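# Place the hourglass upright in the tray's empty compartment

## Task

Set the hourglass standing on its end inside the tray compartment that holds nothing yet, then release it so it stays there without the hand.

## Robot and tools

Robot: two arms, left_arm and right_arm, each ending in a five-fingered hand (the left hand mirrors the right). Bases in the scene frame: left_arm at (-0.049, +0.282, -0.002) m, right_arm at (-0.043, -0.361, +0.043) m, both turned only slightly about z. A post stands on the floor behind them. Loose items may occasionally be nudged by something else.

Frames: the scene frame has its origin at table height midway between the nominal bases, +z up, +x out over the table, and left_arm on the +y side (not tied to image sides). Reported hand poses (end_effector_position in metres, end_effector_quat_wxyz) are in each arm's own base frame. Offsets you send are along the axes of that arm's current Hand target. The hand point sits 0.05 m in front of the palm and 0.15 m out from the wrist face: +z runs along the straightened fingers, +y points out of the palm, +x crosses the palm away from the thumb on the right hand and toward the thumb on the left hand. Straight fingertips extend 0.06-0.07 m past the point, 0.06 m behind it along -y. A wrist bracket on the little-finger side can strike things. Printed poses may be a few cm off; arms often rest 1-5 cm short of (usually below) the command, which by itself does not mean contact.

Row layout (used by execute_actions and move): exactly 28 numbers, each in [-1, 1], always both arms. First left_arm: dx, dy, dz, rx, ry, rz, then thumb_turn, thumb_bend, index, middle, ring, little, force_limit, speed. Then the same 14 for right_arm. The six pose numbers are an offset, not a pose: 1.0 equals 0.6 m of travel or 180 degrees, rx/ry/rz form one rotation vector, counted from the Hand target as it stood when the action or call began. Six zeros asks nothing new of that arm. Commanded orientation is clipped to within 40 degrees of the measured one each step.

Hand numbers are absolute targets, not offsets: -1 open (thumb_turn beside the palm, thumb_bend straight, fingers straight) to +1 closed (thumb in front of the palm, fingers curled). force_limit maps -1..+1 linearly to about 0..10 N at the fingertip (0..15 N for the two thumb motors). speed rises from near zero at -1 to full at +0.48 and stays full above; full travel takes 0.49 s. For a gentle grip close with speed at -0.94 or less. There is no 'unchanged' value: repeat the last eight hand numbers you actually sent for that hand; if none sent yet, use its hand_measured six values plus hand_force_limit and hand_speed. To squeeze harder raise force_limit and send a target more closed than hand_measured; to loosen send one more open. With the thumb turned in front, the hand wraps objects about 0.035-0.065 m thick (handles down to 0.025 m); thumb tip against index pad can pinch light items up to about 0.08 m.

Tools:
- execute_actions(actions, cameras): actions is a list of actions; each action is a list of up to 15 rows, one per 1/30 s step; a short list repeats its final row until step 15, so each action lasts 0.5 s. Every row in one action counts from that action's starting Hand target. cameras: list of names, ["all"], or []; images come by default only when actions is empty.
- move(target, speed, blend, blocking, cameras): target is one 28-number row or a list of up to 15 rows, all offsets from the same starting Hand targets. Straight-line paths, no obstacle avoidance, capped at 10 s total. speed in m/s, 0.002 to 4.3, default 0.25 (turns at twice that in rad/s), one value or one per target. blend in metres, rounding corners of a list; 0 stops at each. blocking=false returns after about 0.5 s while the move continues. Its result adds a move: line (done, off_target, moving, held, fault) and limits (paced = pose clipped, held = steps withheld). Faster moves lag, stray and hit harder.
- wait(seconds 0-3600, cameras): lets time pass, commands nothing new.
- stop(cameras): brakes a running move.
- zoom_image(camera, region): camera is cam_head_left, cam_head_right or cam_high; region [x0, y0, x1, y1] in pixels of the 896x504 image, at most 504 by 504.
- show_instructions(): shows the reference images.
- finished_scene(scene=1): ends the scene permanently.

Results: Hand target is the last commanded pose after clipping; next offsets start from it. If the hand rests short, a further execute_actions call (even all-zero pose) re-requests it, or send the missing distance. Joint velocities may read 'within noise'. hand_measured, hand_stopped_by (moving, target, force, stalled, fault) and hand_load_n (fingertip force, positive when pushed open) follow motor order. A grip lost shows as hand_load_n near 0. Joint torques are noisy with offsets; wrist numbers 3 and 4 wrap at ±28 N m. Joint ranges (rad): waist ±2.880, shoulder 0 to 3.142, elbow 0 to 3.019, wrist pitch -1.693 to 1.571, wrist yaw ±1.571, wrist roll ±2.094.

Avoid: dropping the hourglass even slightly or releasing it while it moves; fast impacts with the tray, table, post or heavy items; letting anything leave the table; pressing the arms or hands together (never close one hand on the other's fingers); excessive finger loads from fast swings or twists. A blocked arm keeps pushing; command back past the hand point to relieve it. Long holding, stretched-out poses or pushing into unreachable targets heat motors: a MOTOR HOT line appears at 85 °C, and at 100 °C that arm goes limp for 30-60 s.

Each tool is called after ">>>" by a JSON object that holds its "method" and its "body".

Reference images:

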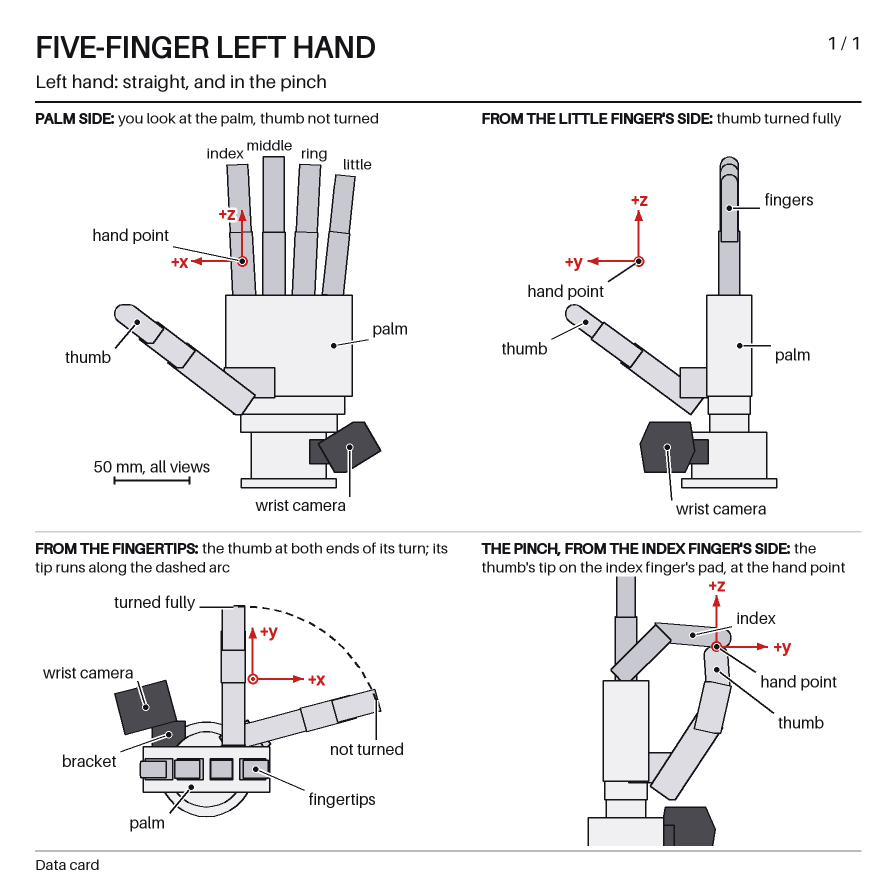

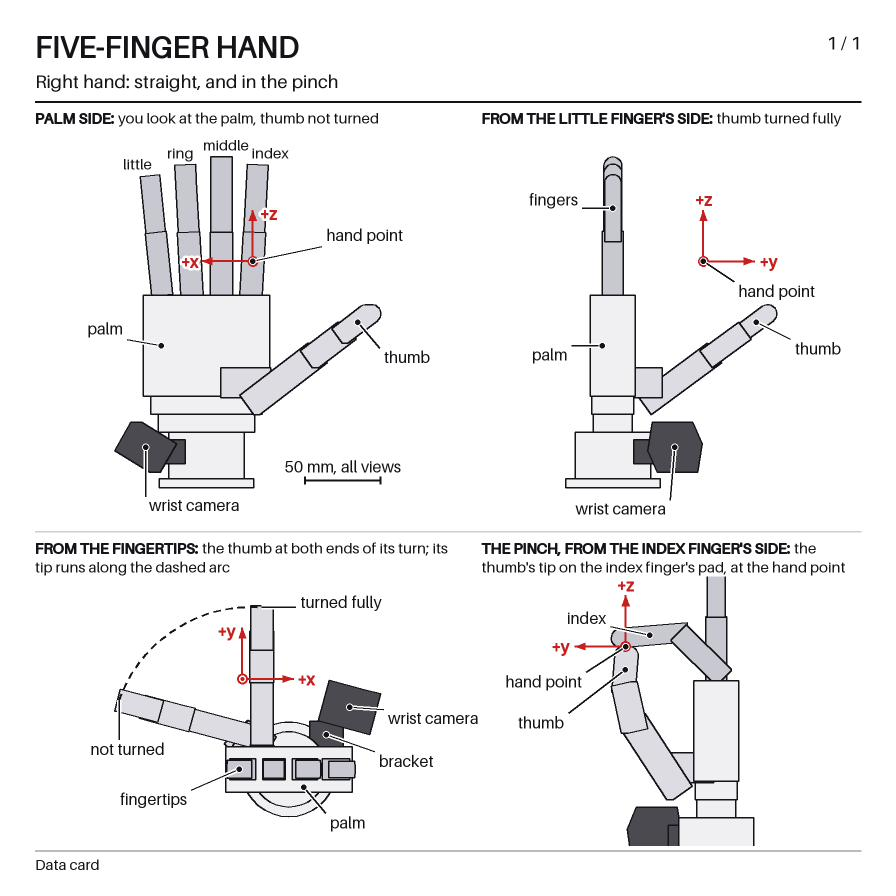

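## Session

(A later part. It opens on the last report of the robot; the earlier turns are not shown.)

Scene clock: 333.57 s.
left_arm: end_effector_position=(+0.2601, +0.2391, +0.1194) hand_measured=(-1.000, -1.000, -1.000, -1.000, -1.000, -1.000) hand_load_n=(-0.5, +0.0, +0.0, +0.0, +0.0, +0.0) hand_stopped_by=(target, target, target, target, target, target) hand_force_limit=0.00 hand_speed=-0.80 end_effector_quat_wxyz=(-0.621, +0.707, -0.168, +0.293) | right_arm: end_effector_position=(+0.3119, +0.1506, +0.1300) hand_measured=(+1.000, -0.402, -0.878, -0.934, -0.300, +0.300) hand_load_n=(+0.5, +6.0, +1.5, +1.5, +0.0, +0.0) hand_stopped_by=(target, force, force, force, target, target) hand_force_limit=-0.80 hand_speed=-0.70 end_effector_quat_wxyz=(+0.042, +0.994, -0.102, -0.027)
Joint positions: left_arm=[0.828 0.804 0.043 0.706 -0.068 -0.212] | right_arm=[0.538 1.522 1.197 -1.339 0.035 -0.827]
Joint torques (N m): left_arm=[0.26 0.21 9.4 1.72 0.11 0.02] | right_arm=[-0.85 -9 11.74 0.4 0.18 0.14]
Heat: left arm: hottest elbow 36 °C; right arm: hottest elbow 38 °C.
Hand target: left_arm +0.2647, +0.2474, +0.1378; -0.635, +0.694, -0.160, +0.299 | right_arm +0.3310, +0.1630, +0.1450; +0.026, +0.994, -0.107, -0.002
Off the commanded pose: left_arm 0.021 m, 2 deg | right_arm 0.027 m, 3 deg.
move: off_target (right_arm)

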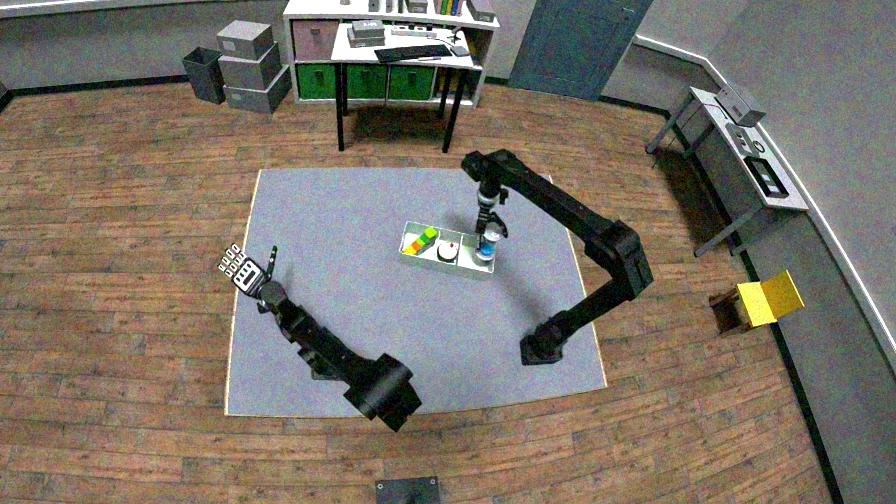

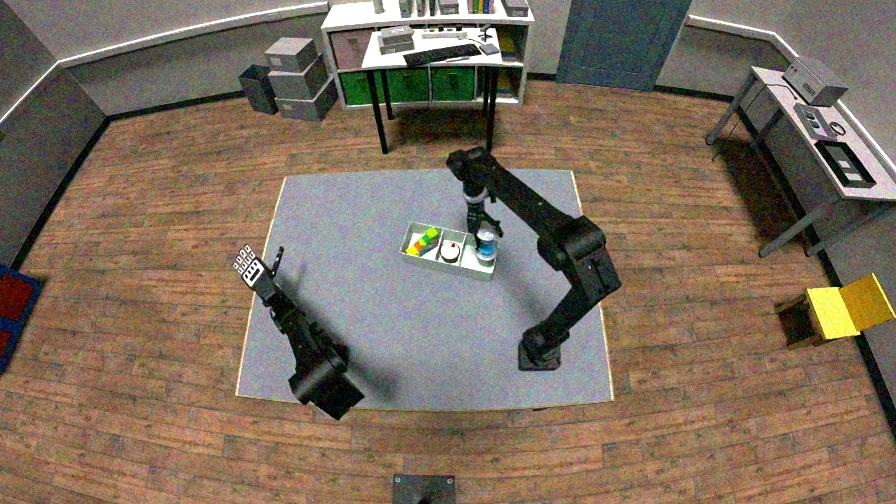

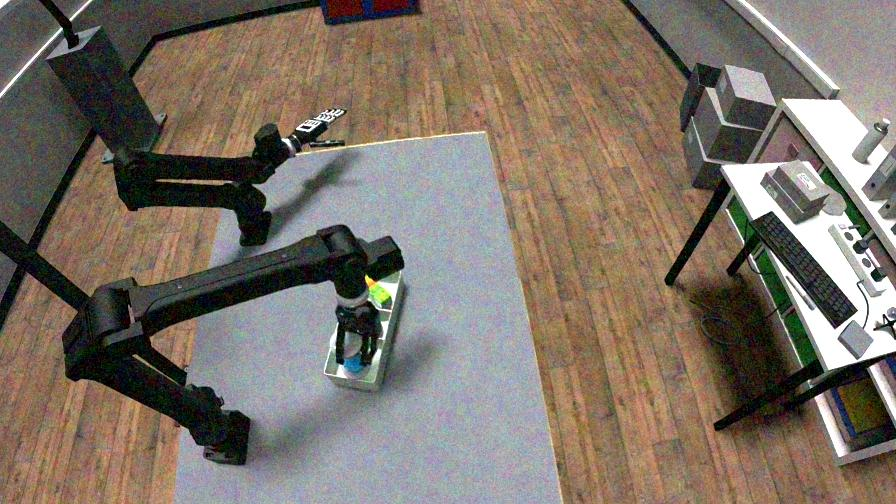

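>>> {"method": "move", "body": {"target": [0,0,0,0,0,0,-1,-1,-1,-1,-1,-1,0,-0.8,0.0115,-0.0173,-0.0093,0,0,0,1,0.25,-0.3,-0.3,-0.3,0.3,-0.8,-0.7], "speed": 0.06, "cameras": ["cam_head_left","cam_high","cam_head_right"]}}

>>> {"method": "zoom_image", "body": {"camera": "cam_head_left", "region": [440, 190, 550, 290]}}

>>> {"method": "zoom_image", "body": {"camera": "cam_high", "region": [300, 290, 420, 410]}}

>>> {"method": "zoom_image", "body": {"camera": "cam_head_right", "region": [440, 190, 550, 290]}}

Scene clock: 339.67 s.
left_arm: end_effector_position=(+0.2601, +0.2391, +0.1194) hand_measured=(-1.000, -1.000, -1.000, -1.000, -1.000, -1.000) hand_load_n=(+0.0, +0.0, +0.0, +0.0, +0.0, +0.0) hand_stopped_by=(target, target, target, target, target, target) hand_force_limit=0.00 hand_speed=-0.80 end_effector_quat_wxyz=(-0.621, +0.707, -0.168, +0.293) | right_arm: end_effector_position=(+0.3276, +0.1604, +0.1355) hand_measured=(+1.000, -0.402, -0.878, -0.934, -0.300, +0.300) hand_load_n=(+0.5, +6.0, +1.5, +1.5, +0.0, +0.0) hand_stopped_by=(target, force, force, force, target, target) hand_force_limit=-0.80 hand_speed=-0.70 end_effector_quat_wxyz=(+0.035, +0.994, -0.105, -0.017)
Joint positions: left_arm=[0.828 0.804 0.043 0.706 -0.068 -0.212] | right_arm=[0.538 1.546 1.246 -1.339 0.035 -0.821]
Joint torques (N m): left_arm=[0.21 0.21 9.4 1.7 0.1 0.01] | right_arm=[-0.32 -8.94 11.81 -0.34 0.18 0.09]
Heat: left arm: hottest elbow 36 °C; right arm: hottest elbow 38 °C.
Hand target: left_arm +0.2647, +0.2474, +0.1378; -0.635, +0.694, -0.160, +0.299 | right_arm +0.3400, +0.1719, +0.1501; +0.026, +0.994, -0.107, -0.002
Off the commanded pose: left_arm 0.021 m, 2 deg | right_arm 0.022 m, 2 deg.
move: off_target (right_arm)

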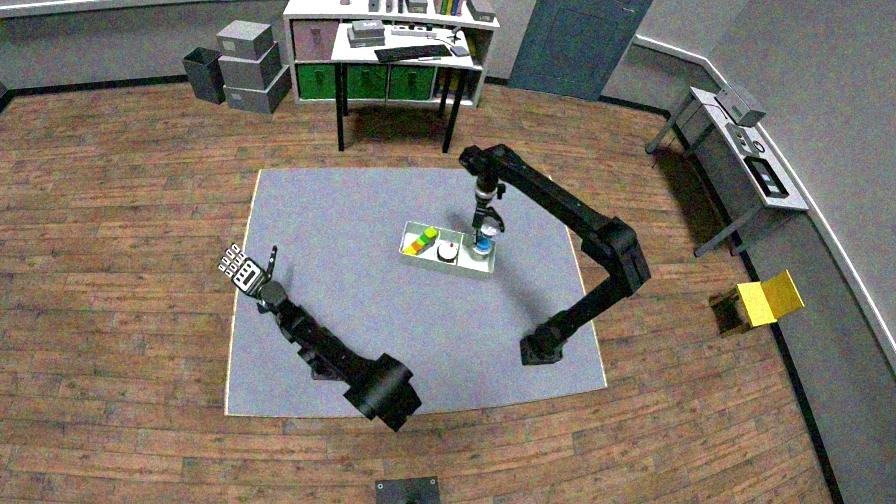

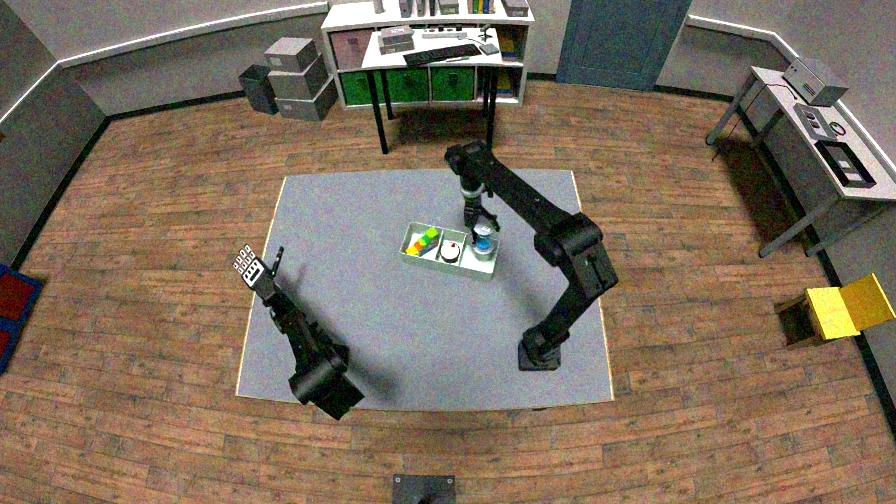

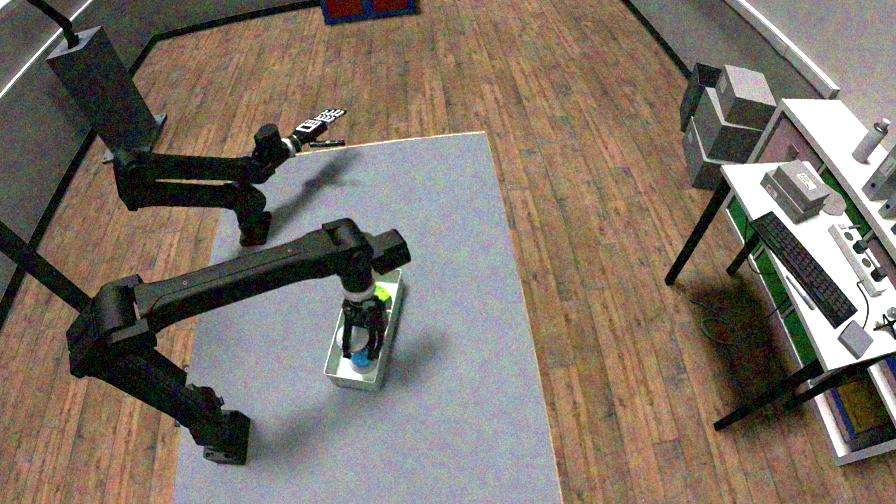

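Scaled by 4.582.

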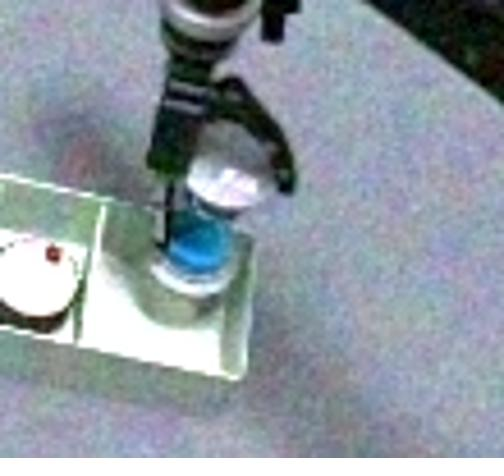

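Scaled by 4.200.

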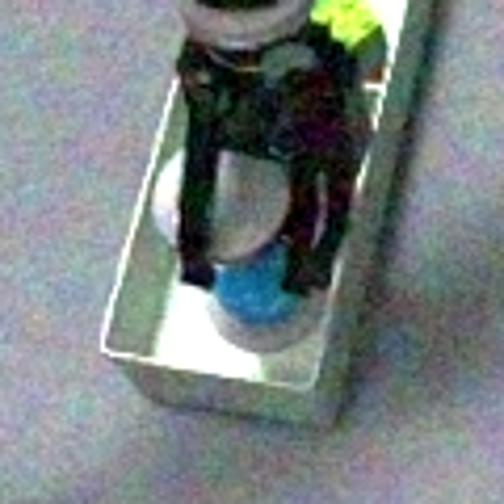

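Scaled by 4.582.

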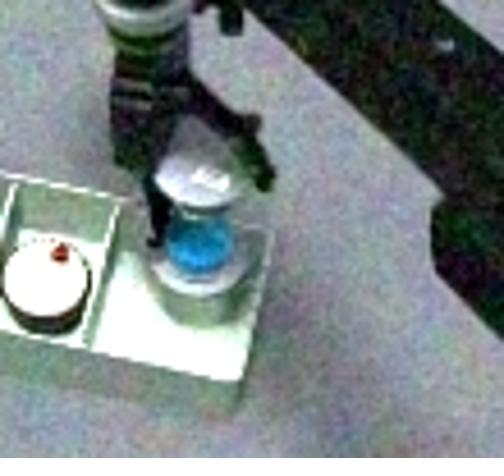

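>>> {"method": "move", "body": {"target": [0,0,0,0,0,0,-1,-1,-1,-1,-1,-1,0,-0.8,-0.0133,0.0135,0.0757,0,0,0,1,0.25,-0.3,-0.3,-0.3,0.3,-0.8,-0.7], "speed": 0.04, "cameras": ["cam_head_left","cam_high","cam_head_right"]}}

>>> {"method": "zoom_image", "body": {"camera": "cam_head_left", "region": [440, 190, 550, 290]}}

>>> {"method": "zoom_image", "body": {"camera": "cam_high", "region": [300, 290, 420, 410]}}

>>> {"method": "zoom_image", "body": {"camera": "cam_head_right", "region": [440, 190, 550, 290]}}

Scene clock: 346.93 s.
left_arm: end_effector_position=(+0.2601, +0.2391, +0.1194) hand_measured=(-1.000, -1.000, -1.000, -1.000, -1.000, -1.000) hand_load_n=(-0.5, +0.0, -0.5, +0.0, +0.0, +0.0) hand_stopped_by=(target, target, target, target, target, target) hand_force_limit=0.00 hand_speed=-0.80 end_effector_quat_wxyz=(-0.621, +0.707, -0.168, +0.293) | right_arm: end_effector_position=(+0.3319, +0.1644, +0.1259) hand_measured=(+1.000, -0.402, -0.878, -0.934, -0.300, +0.300) hand_load_n=(+0.5, +6.0, +0.5, +1.0, +0.0, +0.0) hand_stopped_by=(target, force, force, force, target, target) hand_force_limit=-0.80 hand_speed=-0.70 end_effector_quat_wxyz=(+0.021, +0.994, -0.106, +0.010)
Joint positions: left_arm=[0.828 0.804 0.043 0.706 -0.068 -0.212] | right_arm=[0.546 1.526 1.208 -1.263 0.046 -0.813]
Joint torques (N m): left_arm=[0.21 0.26 9.4 1.72 0.11 0.02] | right_arm=[-0.97 -6.95 5.64 1.35 0.02 0.09]
Heat: left arm: hottest elbow 36 °C; right arm: hottest elbow 39 °C.
Hand target: left_arm +0.2647, +0.2474, +0.1378; -0.635, +0.694, -0.160, +0.299 | right_arm +0.3301, +0.1634, +0.1051; +0.026, +0.994, -0.107, -0.002
Off the commanded pose: left_arm 0.021 m, 2 deg | right_arm 0.021 m, 1 deg.
move: off_target (right_arm)

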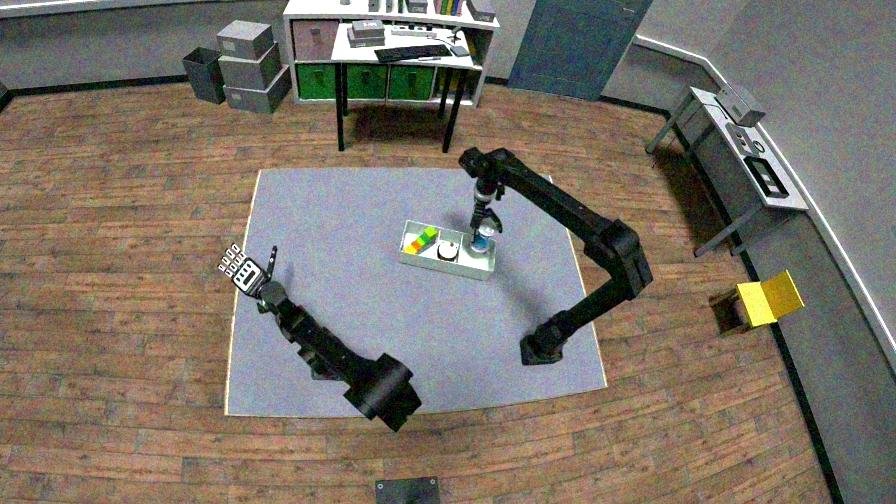

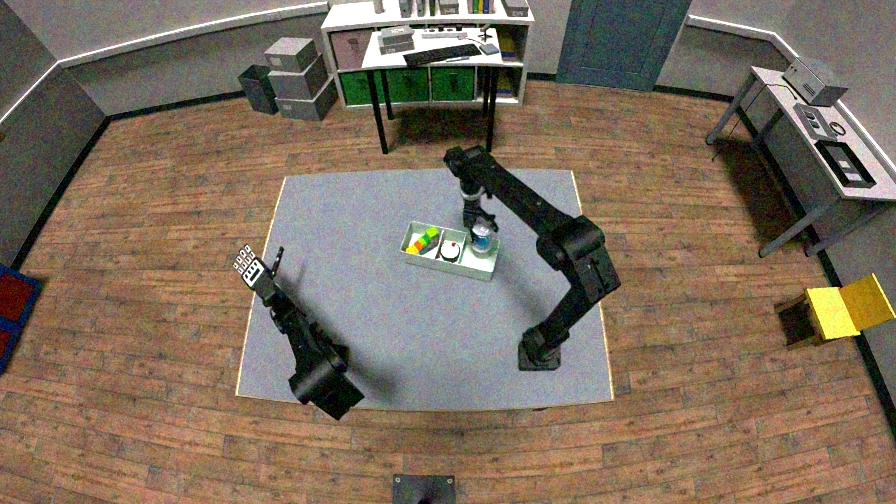

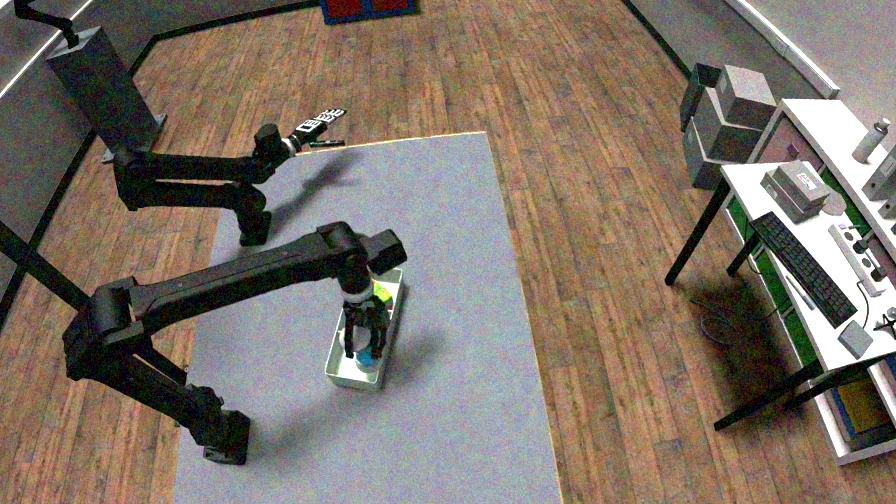

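Scaled by 4.582.

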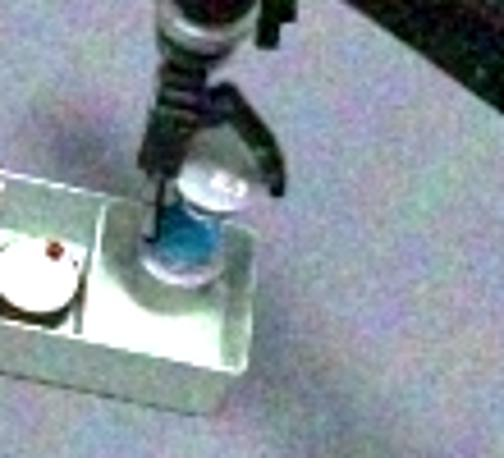

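Scaled by 4.200.

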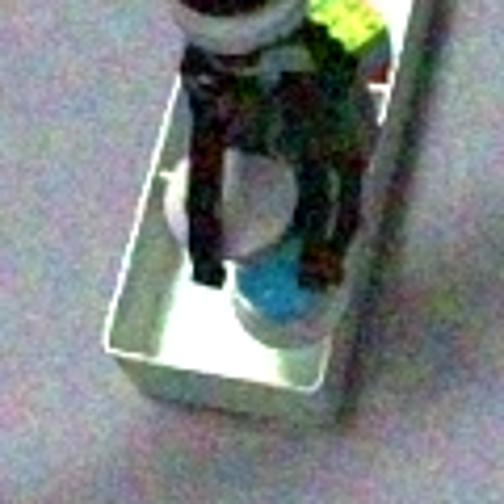

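Scaled by 4.582.

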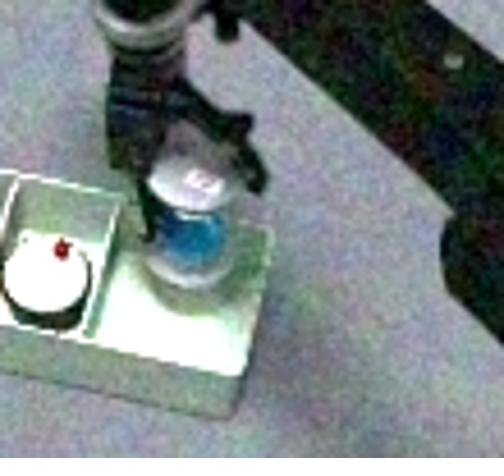

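>>> {"method": "zoom_image", "body": {"camera": "cam_head_left", "region": [395, 210, 505, 290]}}

>>> {"method": "zoom_image", "body": {"camera": "cam_head_right", "region": [395, 210, 505, 290]}}

Scaled by 4.582.

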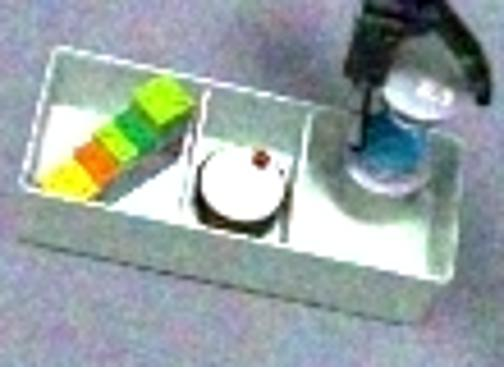

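Scaled by 4.582.

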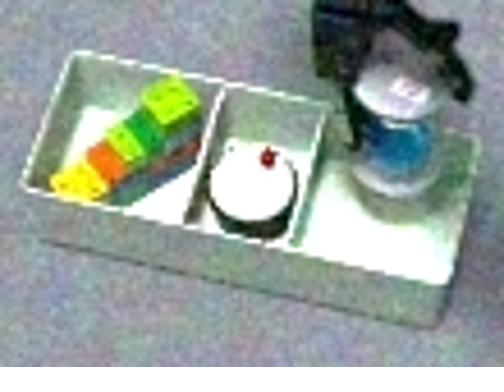

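>>> {"method": "wait", "body": {"seconds": 0.2, "cameras": ["all"]}}

>>> {"method": "zoom_image", "body": {"camera": "cam_high", "region": [320, 290, 410, 400]}}

>>> {"method": "zoom_image", "body": {"camera": "cam_head_left", "region": [450, 215, 510, 290]}}

>>> {"method": "zoom_image", "body": {"camera": "cam_head_right", "region": [450, 215, 510, 290]}}

Scene clock: 359.20 s.
left_arm: end_effector_position=(+0.2601, +0.2391, +0.1194) hand_measured=(-1.000, -1.000, -1.000, -1.000, -1.000, -1.000) hand_load_n=(+0.0, +0.0, +0.0, +0.0, -0.5, +0.0) hand_stopped_by=(target, target, target, target, target, target) hand_force_limit=0.00 hand_speed=-0.80 end_effector_quat_wxyz=(-0.621, +0.707, -0.168, +0.293) | right_arm: end_effector_position=(+0.3319, +0.1644, +0.1259) hand_measured=(+1.000, -0.402, -0.878, -0.934, -0.300, +0.300) hand_load_n=(+1.0, +6.5, +0.5, +0.5, +0.0, +0.0) hand_stopped_by=(target, force, force, force, target, target) hand_force_limit=-0.80 hand_speed=-0.70 end_effector_quat_wxyz=(+0.021, +0.994, -0.106, +0.010)
Joint positions: left_arm=[0.828 0.804 0.043 0.706 -0.068 -0.212] | right_arm=[0.546 1.526 1.208 -1.263 0.046 -0.813]
Joint torques (N m): left_arm=[0.26 0.26 9.42 1.72 0.11 0.01] | right_arm=[-0.21 -6.53 5.59 1.2 0.07 0.09]
Heat: left arm: hottest elbow 36 °C; right arm: hottest elbow 38 °C.
Hand target: left_arm +0.2647, +0.2474, +0.1378; -0.635, +0.694, -0.160, +0.299 | right_arm +0.3301, +0.1634, +0.1051; +0.026, +0.994, -0.107, -0.002
Off the commanded pose: left_arm 0.021 m, 2 deg | right_arm 0.021 m, 1 deg.
wait: 0.20 s; at rest from the start

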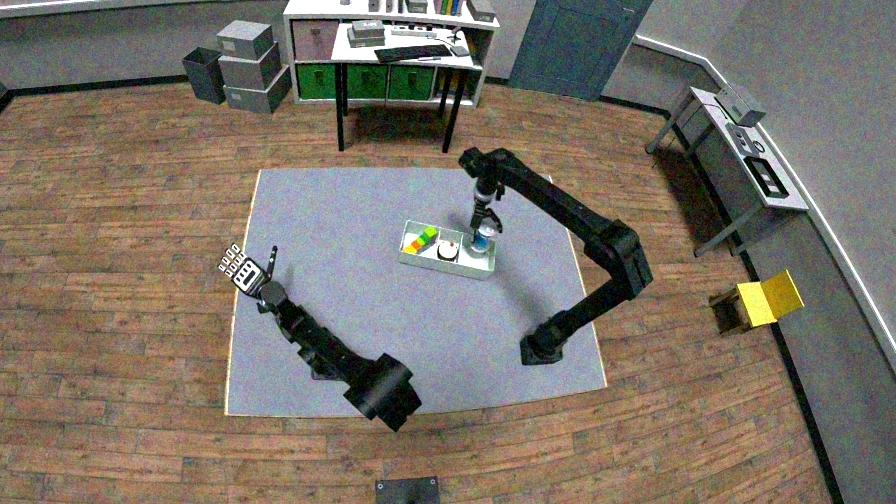

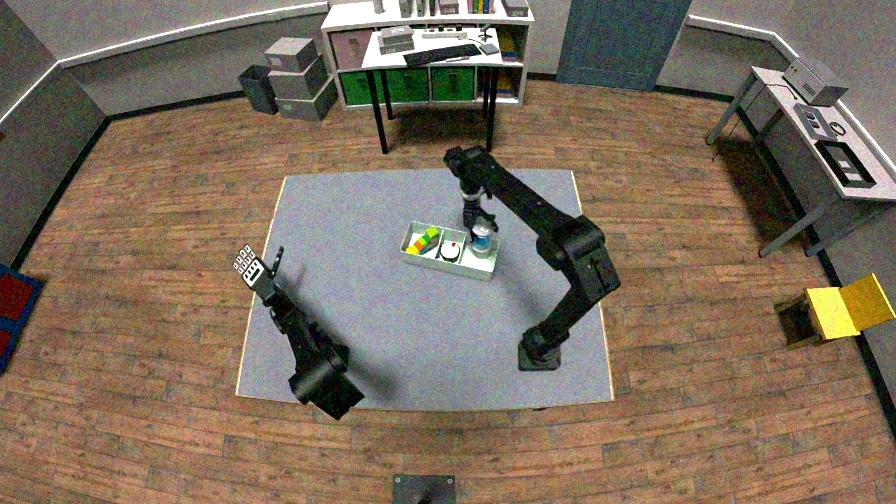

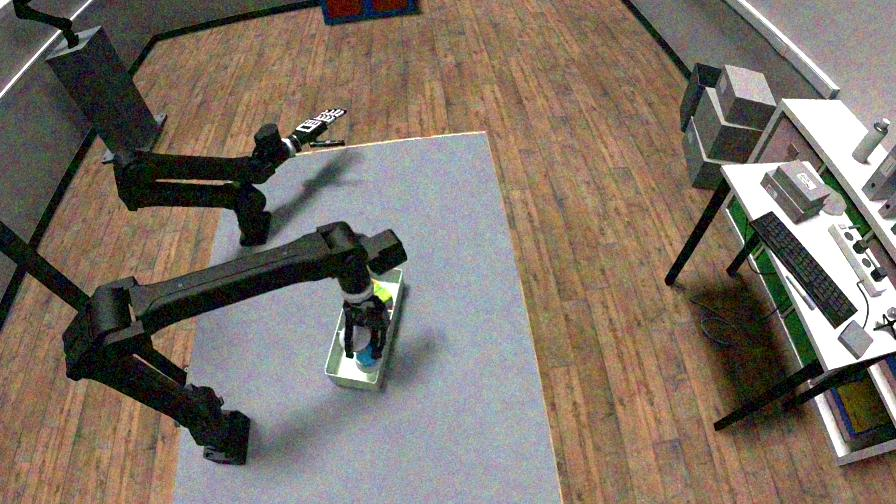

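Scaled by 4.582.

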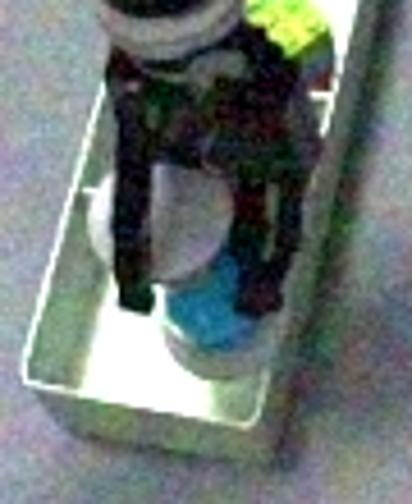

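Scaled by 6.720.

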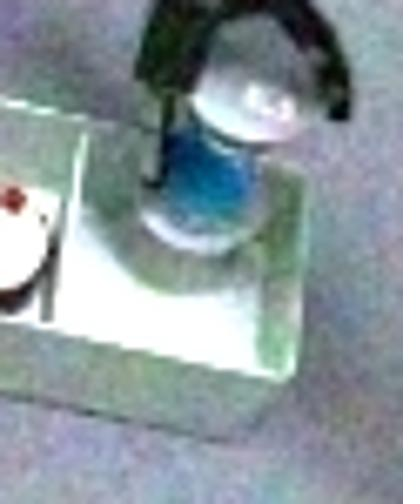

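Scaled by 6.720.

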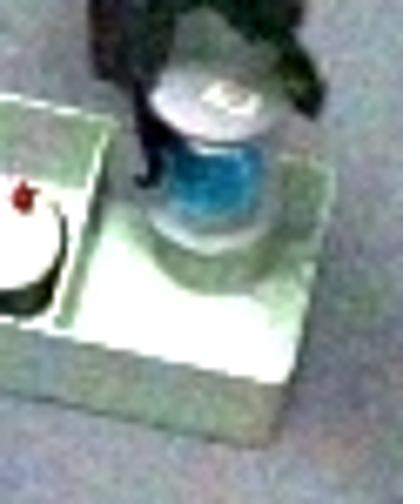

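>>> {"method": "move", "body": {"target": [0,0,0,0,0,0,-1,-1,-1,-1,-1,-1,0,-0.8,-0.0485,0.0147,-0.0325,0,0,0,1,0.25,-0.3,-0.3,-0.3,0.3,-0.8,-0.7], "speed": 0.04, "cameras": ["cam_head_left","cam_high","cam_head_right"]}}

>>> {"method": "zoom_image", "body": {"camera": "cam_head_left", "region": [440, 190, 550, 290]}}

>>> {"method": "zoom_image", "body": {"camera": "cam_high", "region": [300, 290, 420, 410]}}

>>> {"method": "zoom_image", "body": {"camera": "cam_head_right", "region": [440, 190, 550, 290]}}

Scene clock: 391.63 s.
left_arm: end_effector_position=(+0.2601, +0.2391, +0.1194) hand_measured=(-1.000, -1.000, -1.000, -1.000, -1.000, -1.000) hand_load_n=(+0.0, +0.0, +0.0, +0.0, +0.0, +0.0) hand_stopped_by=(target, target, target, target, target, target) hand_force_limit=0.00 hand_speed=-0.80 end_effector_quat_wxyz=(-0.621, +0.707, -0.168, +0.293) | right_arm: end_effector_position=(+0.3083, +0.1640, +0.1235) hand_measured=(+1.000, -0.402, -0.878, -0.934, -0.300, +0.300) hand_load_n=(+0.0, +5.5, +0.5, +1.0, +0.0, +0.0) hand_stopped_by=(target, force, force, force, target, target) hand_force_limit=-0.80 hand_speed=-0.70 end_effector_quat_wxyz=(+0.019, +0.994, -0.103, +0.004)
Joint positions: left_arm=[0.828 0.804 0.043 0.706 -0.068 -0.212] | right_arm=[0.571 1.482 1.151 -1.258 0.035 -0.793]
Joint torques (N m): left_arm=[0.32 0.26 9.4 1.7 0.11 0.02] | right_arm=[0.38 -9.05 6.91 -0.55 0.14 0.18]
Heat: left arm: hottest elbow 37 °C; right arm: hottest elbow 35 °C.
Hand target: left_arm +0.2647, +0.2474, +0.1378; -0.635, +0.694, -0.160, +0.299 | right_arm +0.3000, +0.1619, +0.1250; +0.026, +0.994, -0.107, -0.002
Off the commanded pose: left_arm 0.021 m, 2 deg | right_arm 0.009 m, 1 deg.
move: done

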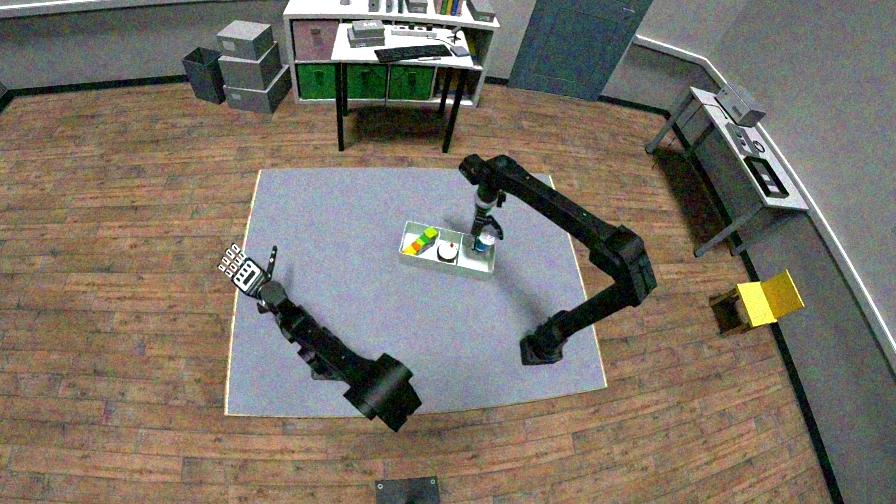

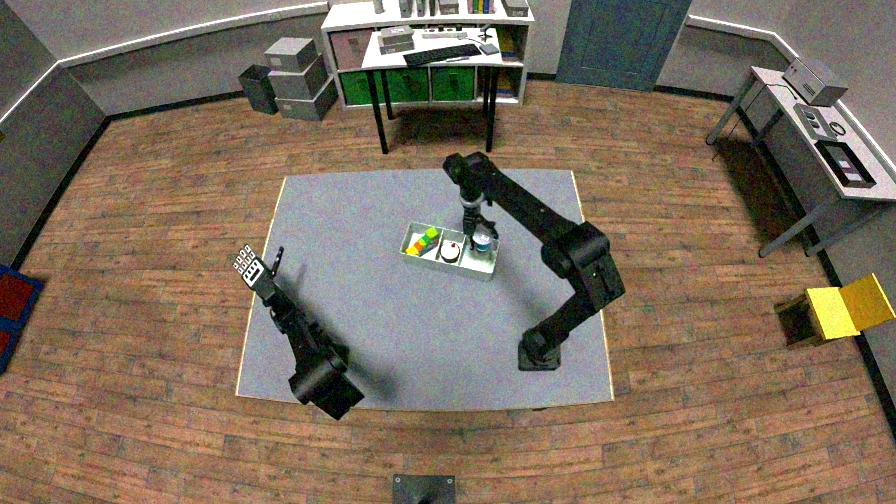

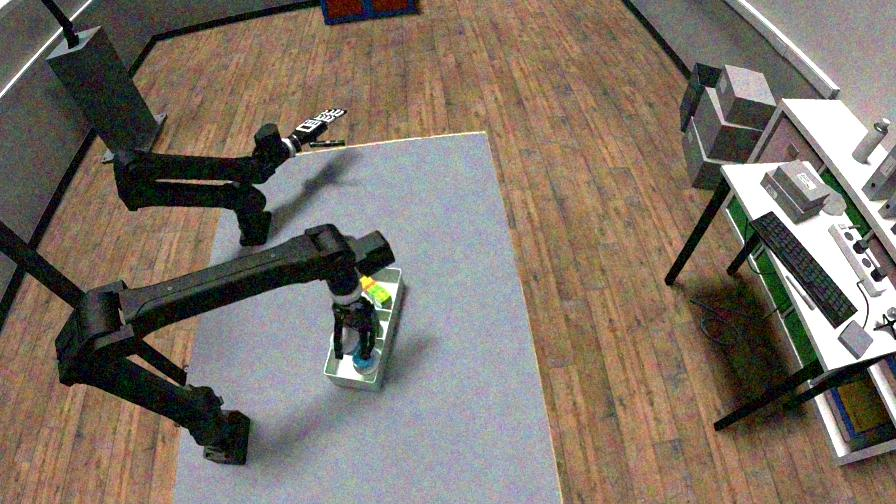

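Scaled by 4.582.

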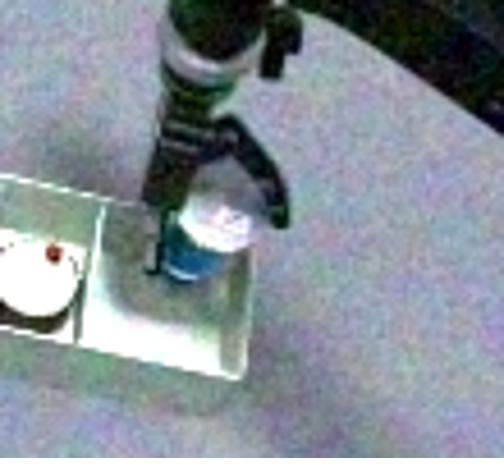

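Scaled by 4.200.

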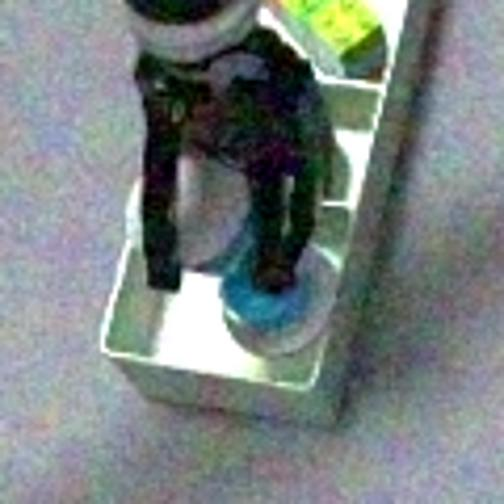

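Scaled by 4.582.

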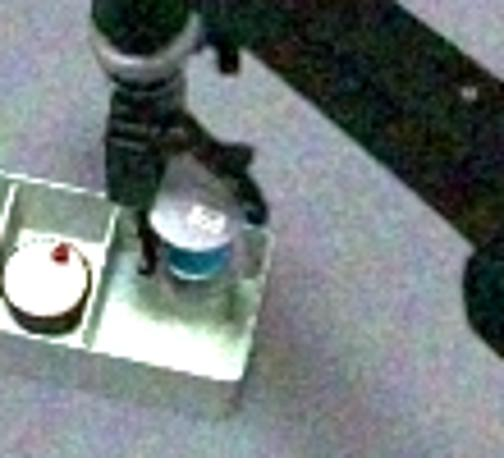

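>>> {"method": "zoom_image", "body": {"camera": "cam_high", "region": [330, 320, 400, 390]}}

>>> {"method": "zoom_image", "body": {"camera": "cam_head_left", "region": [460, 220, 510, 280]}}

>>> {"method": "zoom_image", "body": {"camera": "cam_head_right", "region": [460, 220, 510, 280]}}

Scaled by 7.200.

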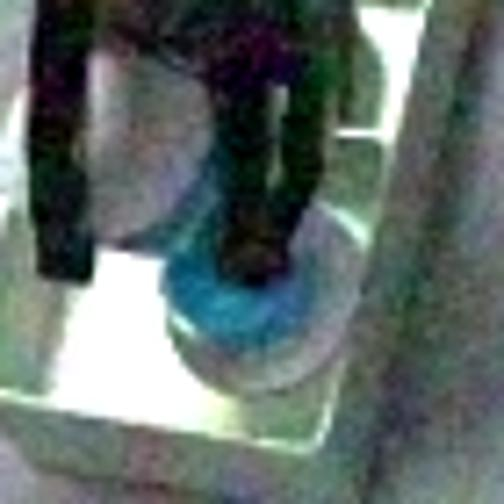

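Scaled by 8.400.

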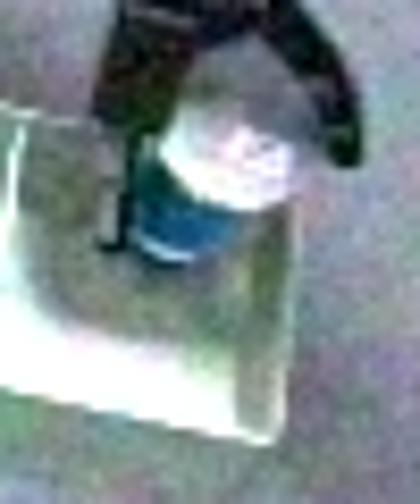

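Scaled by 8.400.

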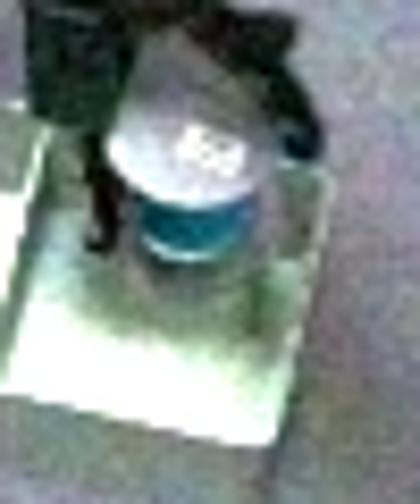

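>>> {"method": "move", "body": {"target": [0,0,0,0,0,0,-1,-1,-1,-1,-1,-1,0,-0.8,0.016,0,-0.07,0,0,0,1,0.25,-0.3,-0.3,-0.3,0.3,-0.8,-0.7], "speed": 0.05, "cameras": ["cam_head_left","cam_high","cam_head_right"]}}

>>> {"method": "zoom_image", "body": {"camera": "cam_high", "region": [310, 310, 400, 400]}}

>>> {"method": "zoom_image", "body": {"camera": "cam_head_left", "region": [450, 200, 520, 280]}}

>>> {"method": "zoom_image", "body": {"camera": "cam_head_right", "region": [450, 200, 520, 280]}}

Scene clock: 410.07 s.
left_arm: end_effector_position=(+0.2601, +0.2391, +0.1194) hand_measured=(-1.000, -1.000, -1.000, -1.000, -1.000, -1.000) hand_load_n=(+0.0, +0.0, +0.0, +0.0, +0.0, +0.0) hand_stopped_by=(target, target, target, target, target, target) hand_force_limit=0.00 hand_speed=-0.80 end_effector_quat_wxyz=(-0.621, +0.707, -0.168, +0.293) | right_arm: end_effector_position=(+0.2987, +0.1584, +0.1502) hand_measured=(+1.000, -0.400, -0.878, -0.934, -0.300, +0.300) hand_load_n=(+0.0, +0.0, +0.0, +0.5, +0.0, +0.0) hand_stopped_by=(target, force, force, force, target, target) hand_force_limit=-0.80 hand_speed=-0.70 end_effector_quat_wxyz=(+0.036, +0.994, -0.106, -0.017)
Joint positions: left_arm=[0.828 0.804 0.043 0.706 -0.068 -0.212] | right_arm=[0.571 1.471 1.202 -1.372 0.035 -0.787]
Joint torques (N m): left_arm=[0.32 0.15 9.4 1.72 0.11 0.02] | right_arm=[-1.49 -8.47 11.18 -0.44 0.11 0.02]
Heat: left arm: hottest elbow 37 °C; right arm: hottest waist 34 °C.
Hand target: left_arm +0.2647, +0.2474, +0.1378; -0.635, +0.694, -0.160, +0.299 | right_arm +0.3097, +0.1621, +0.1669; +0.026, +0.994, -0.107, -0.002
Off the commanded pose: left_arm 0.021 m, 2 deg | right_arm 0.020 m, 2 deg.
move: off_target (right_arm)

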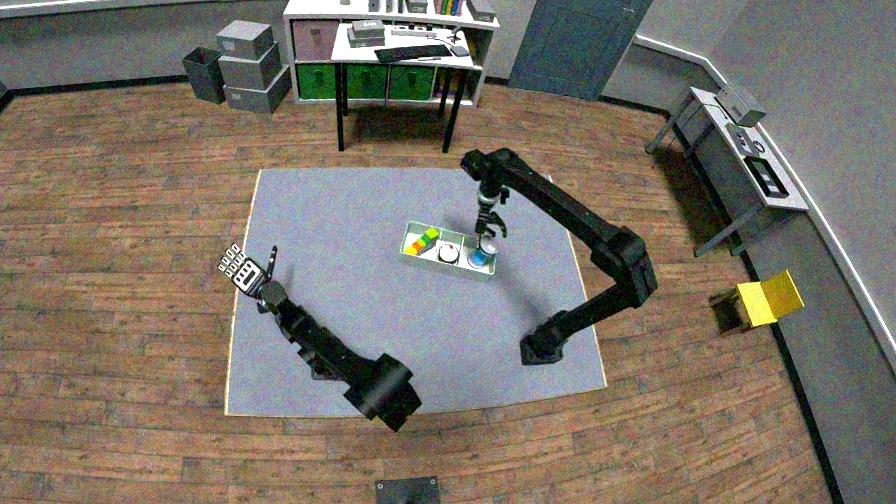

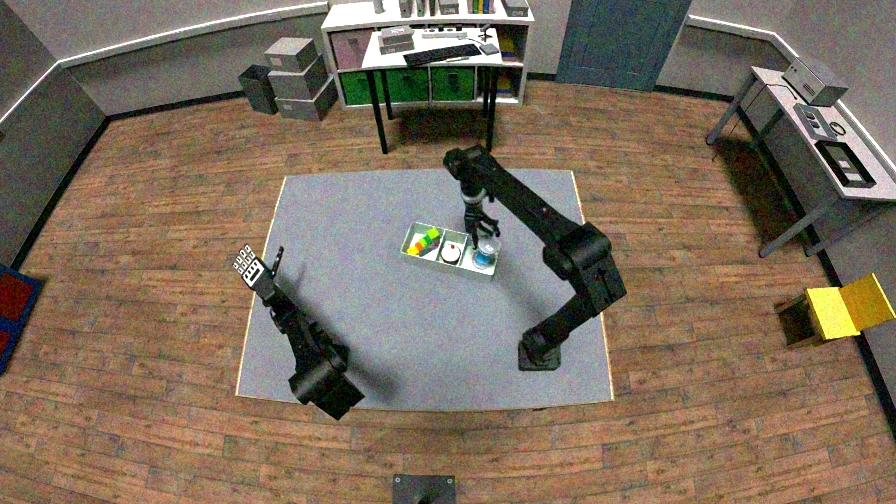

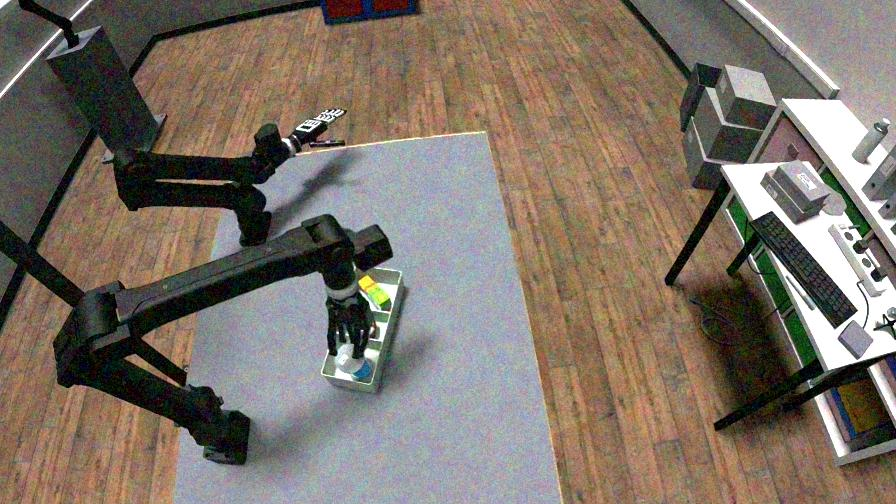

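Scaled by 5.600.

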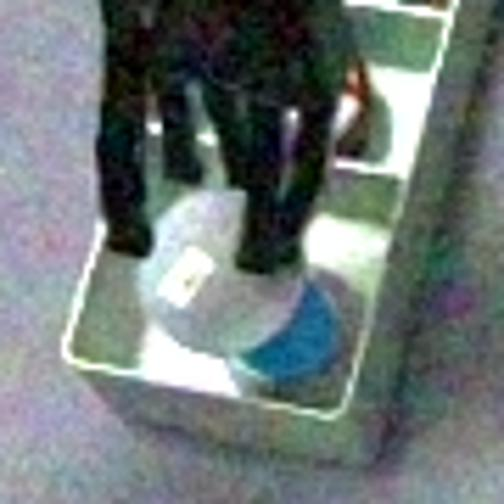

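Scaled by 6.300.

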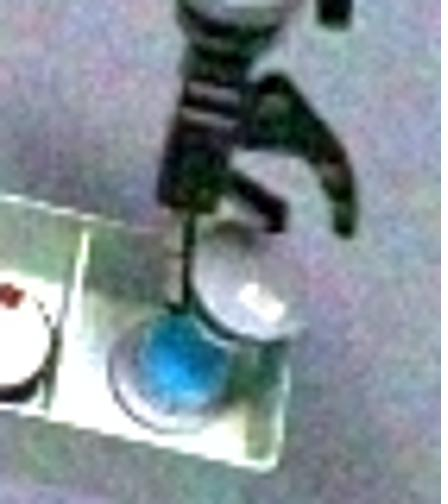

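Scaled by 6.300.

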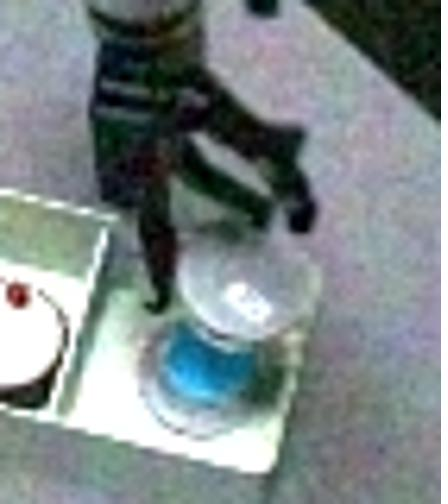

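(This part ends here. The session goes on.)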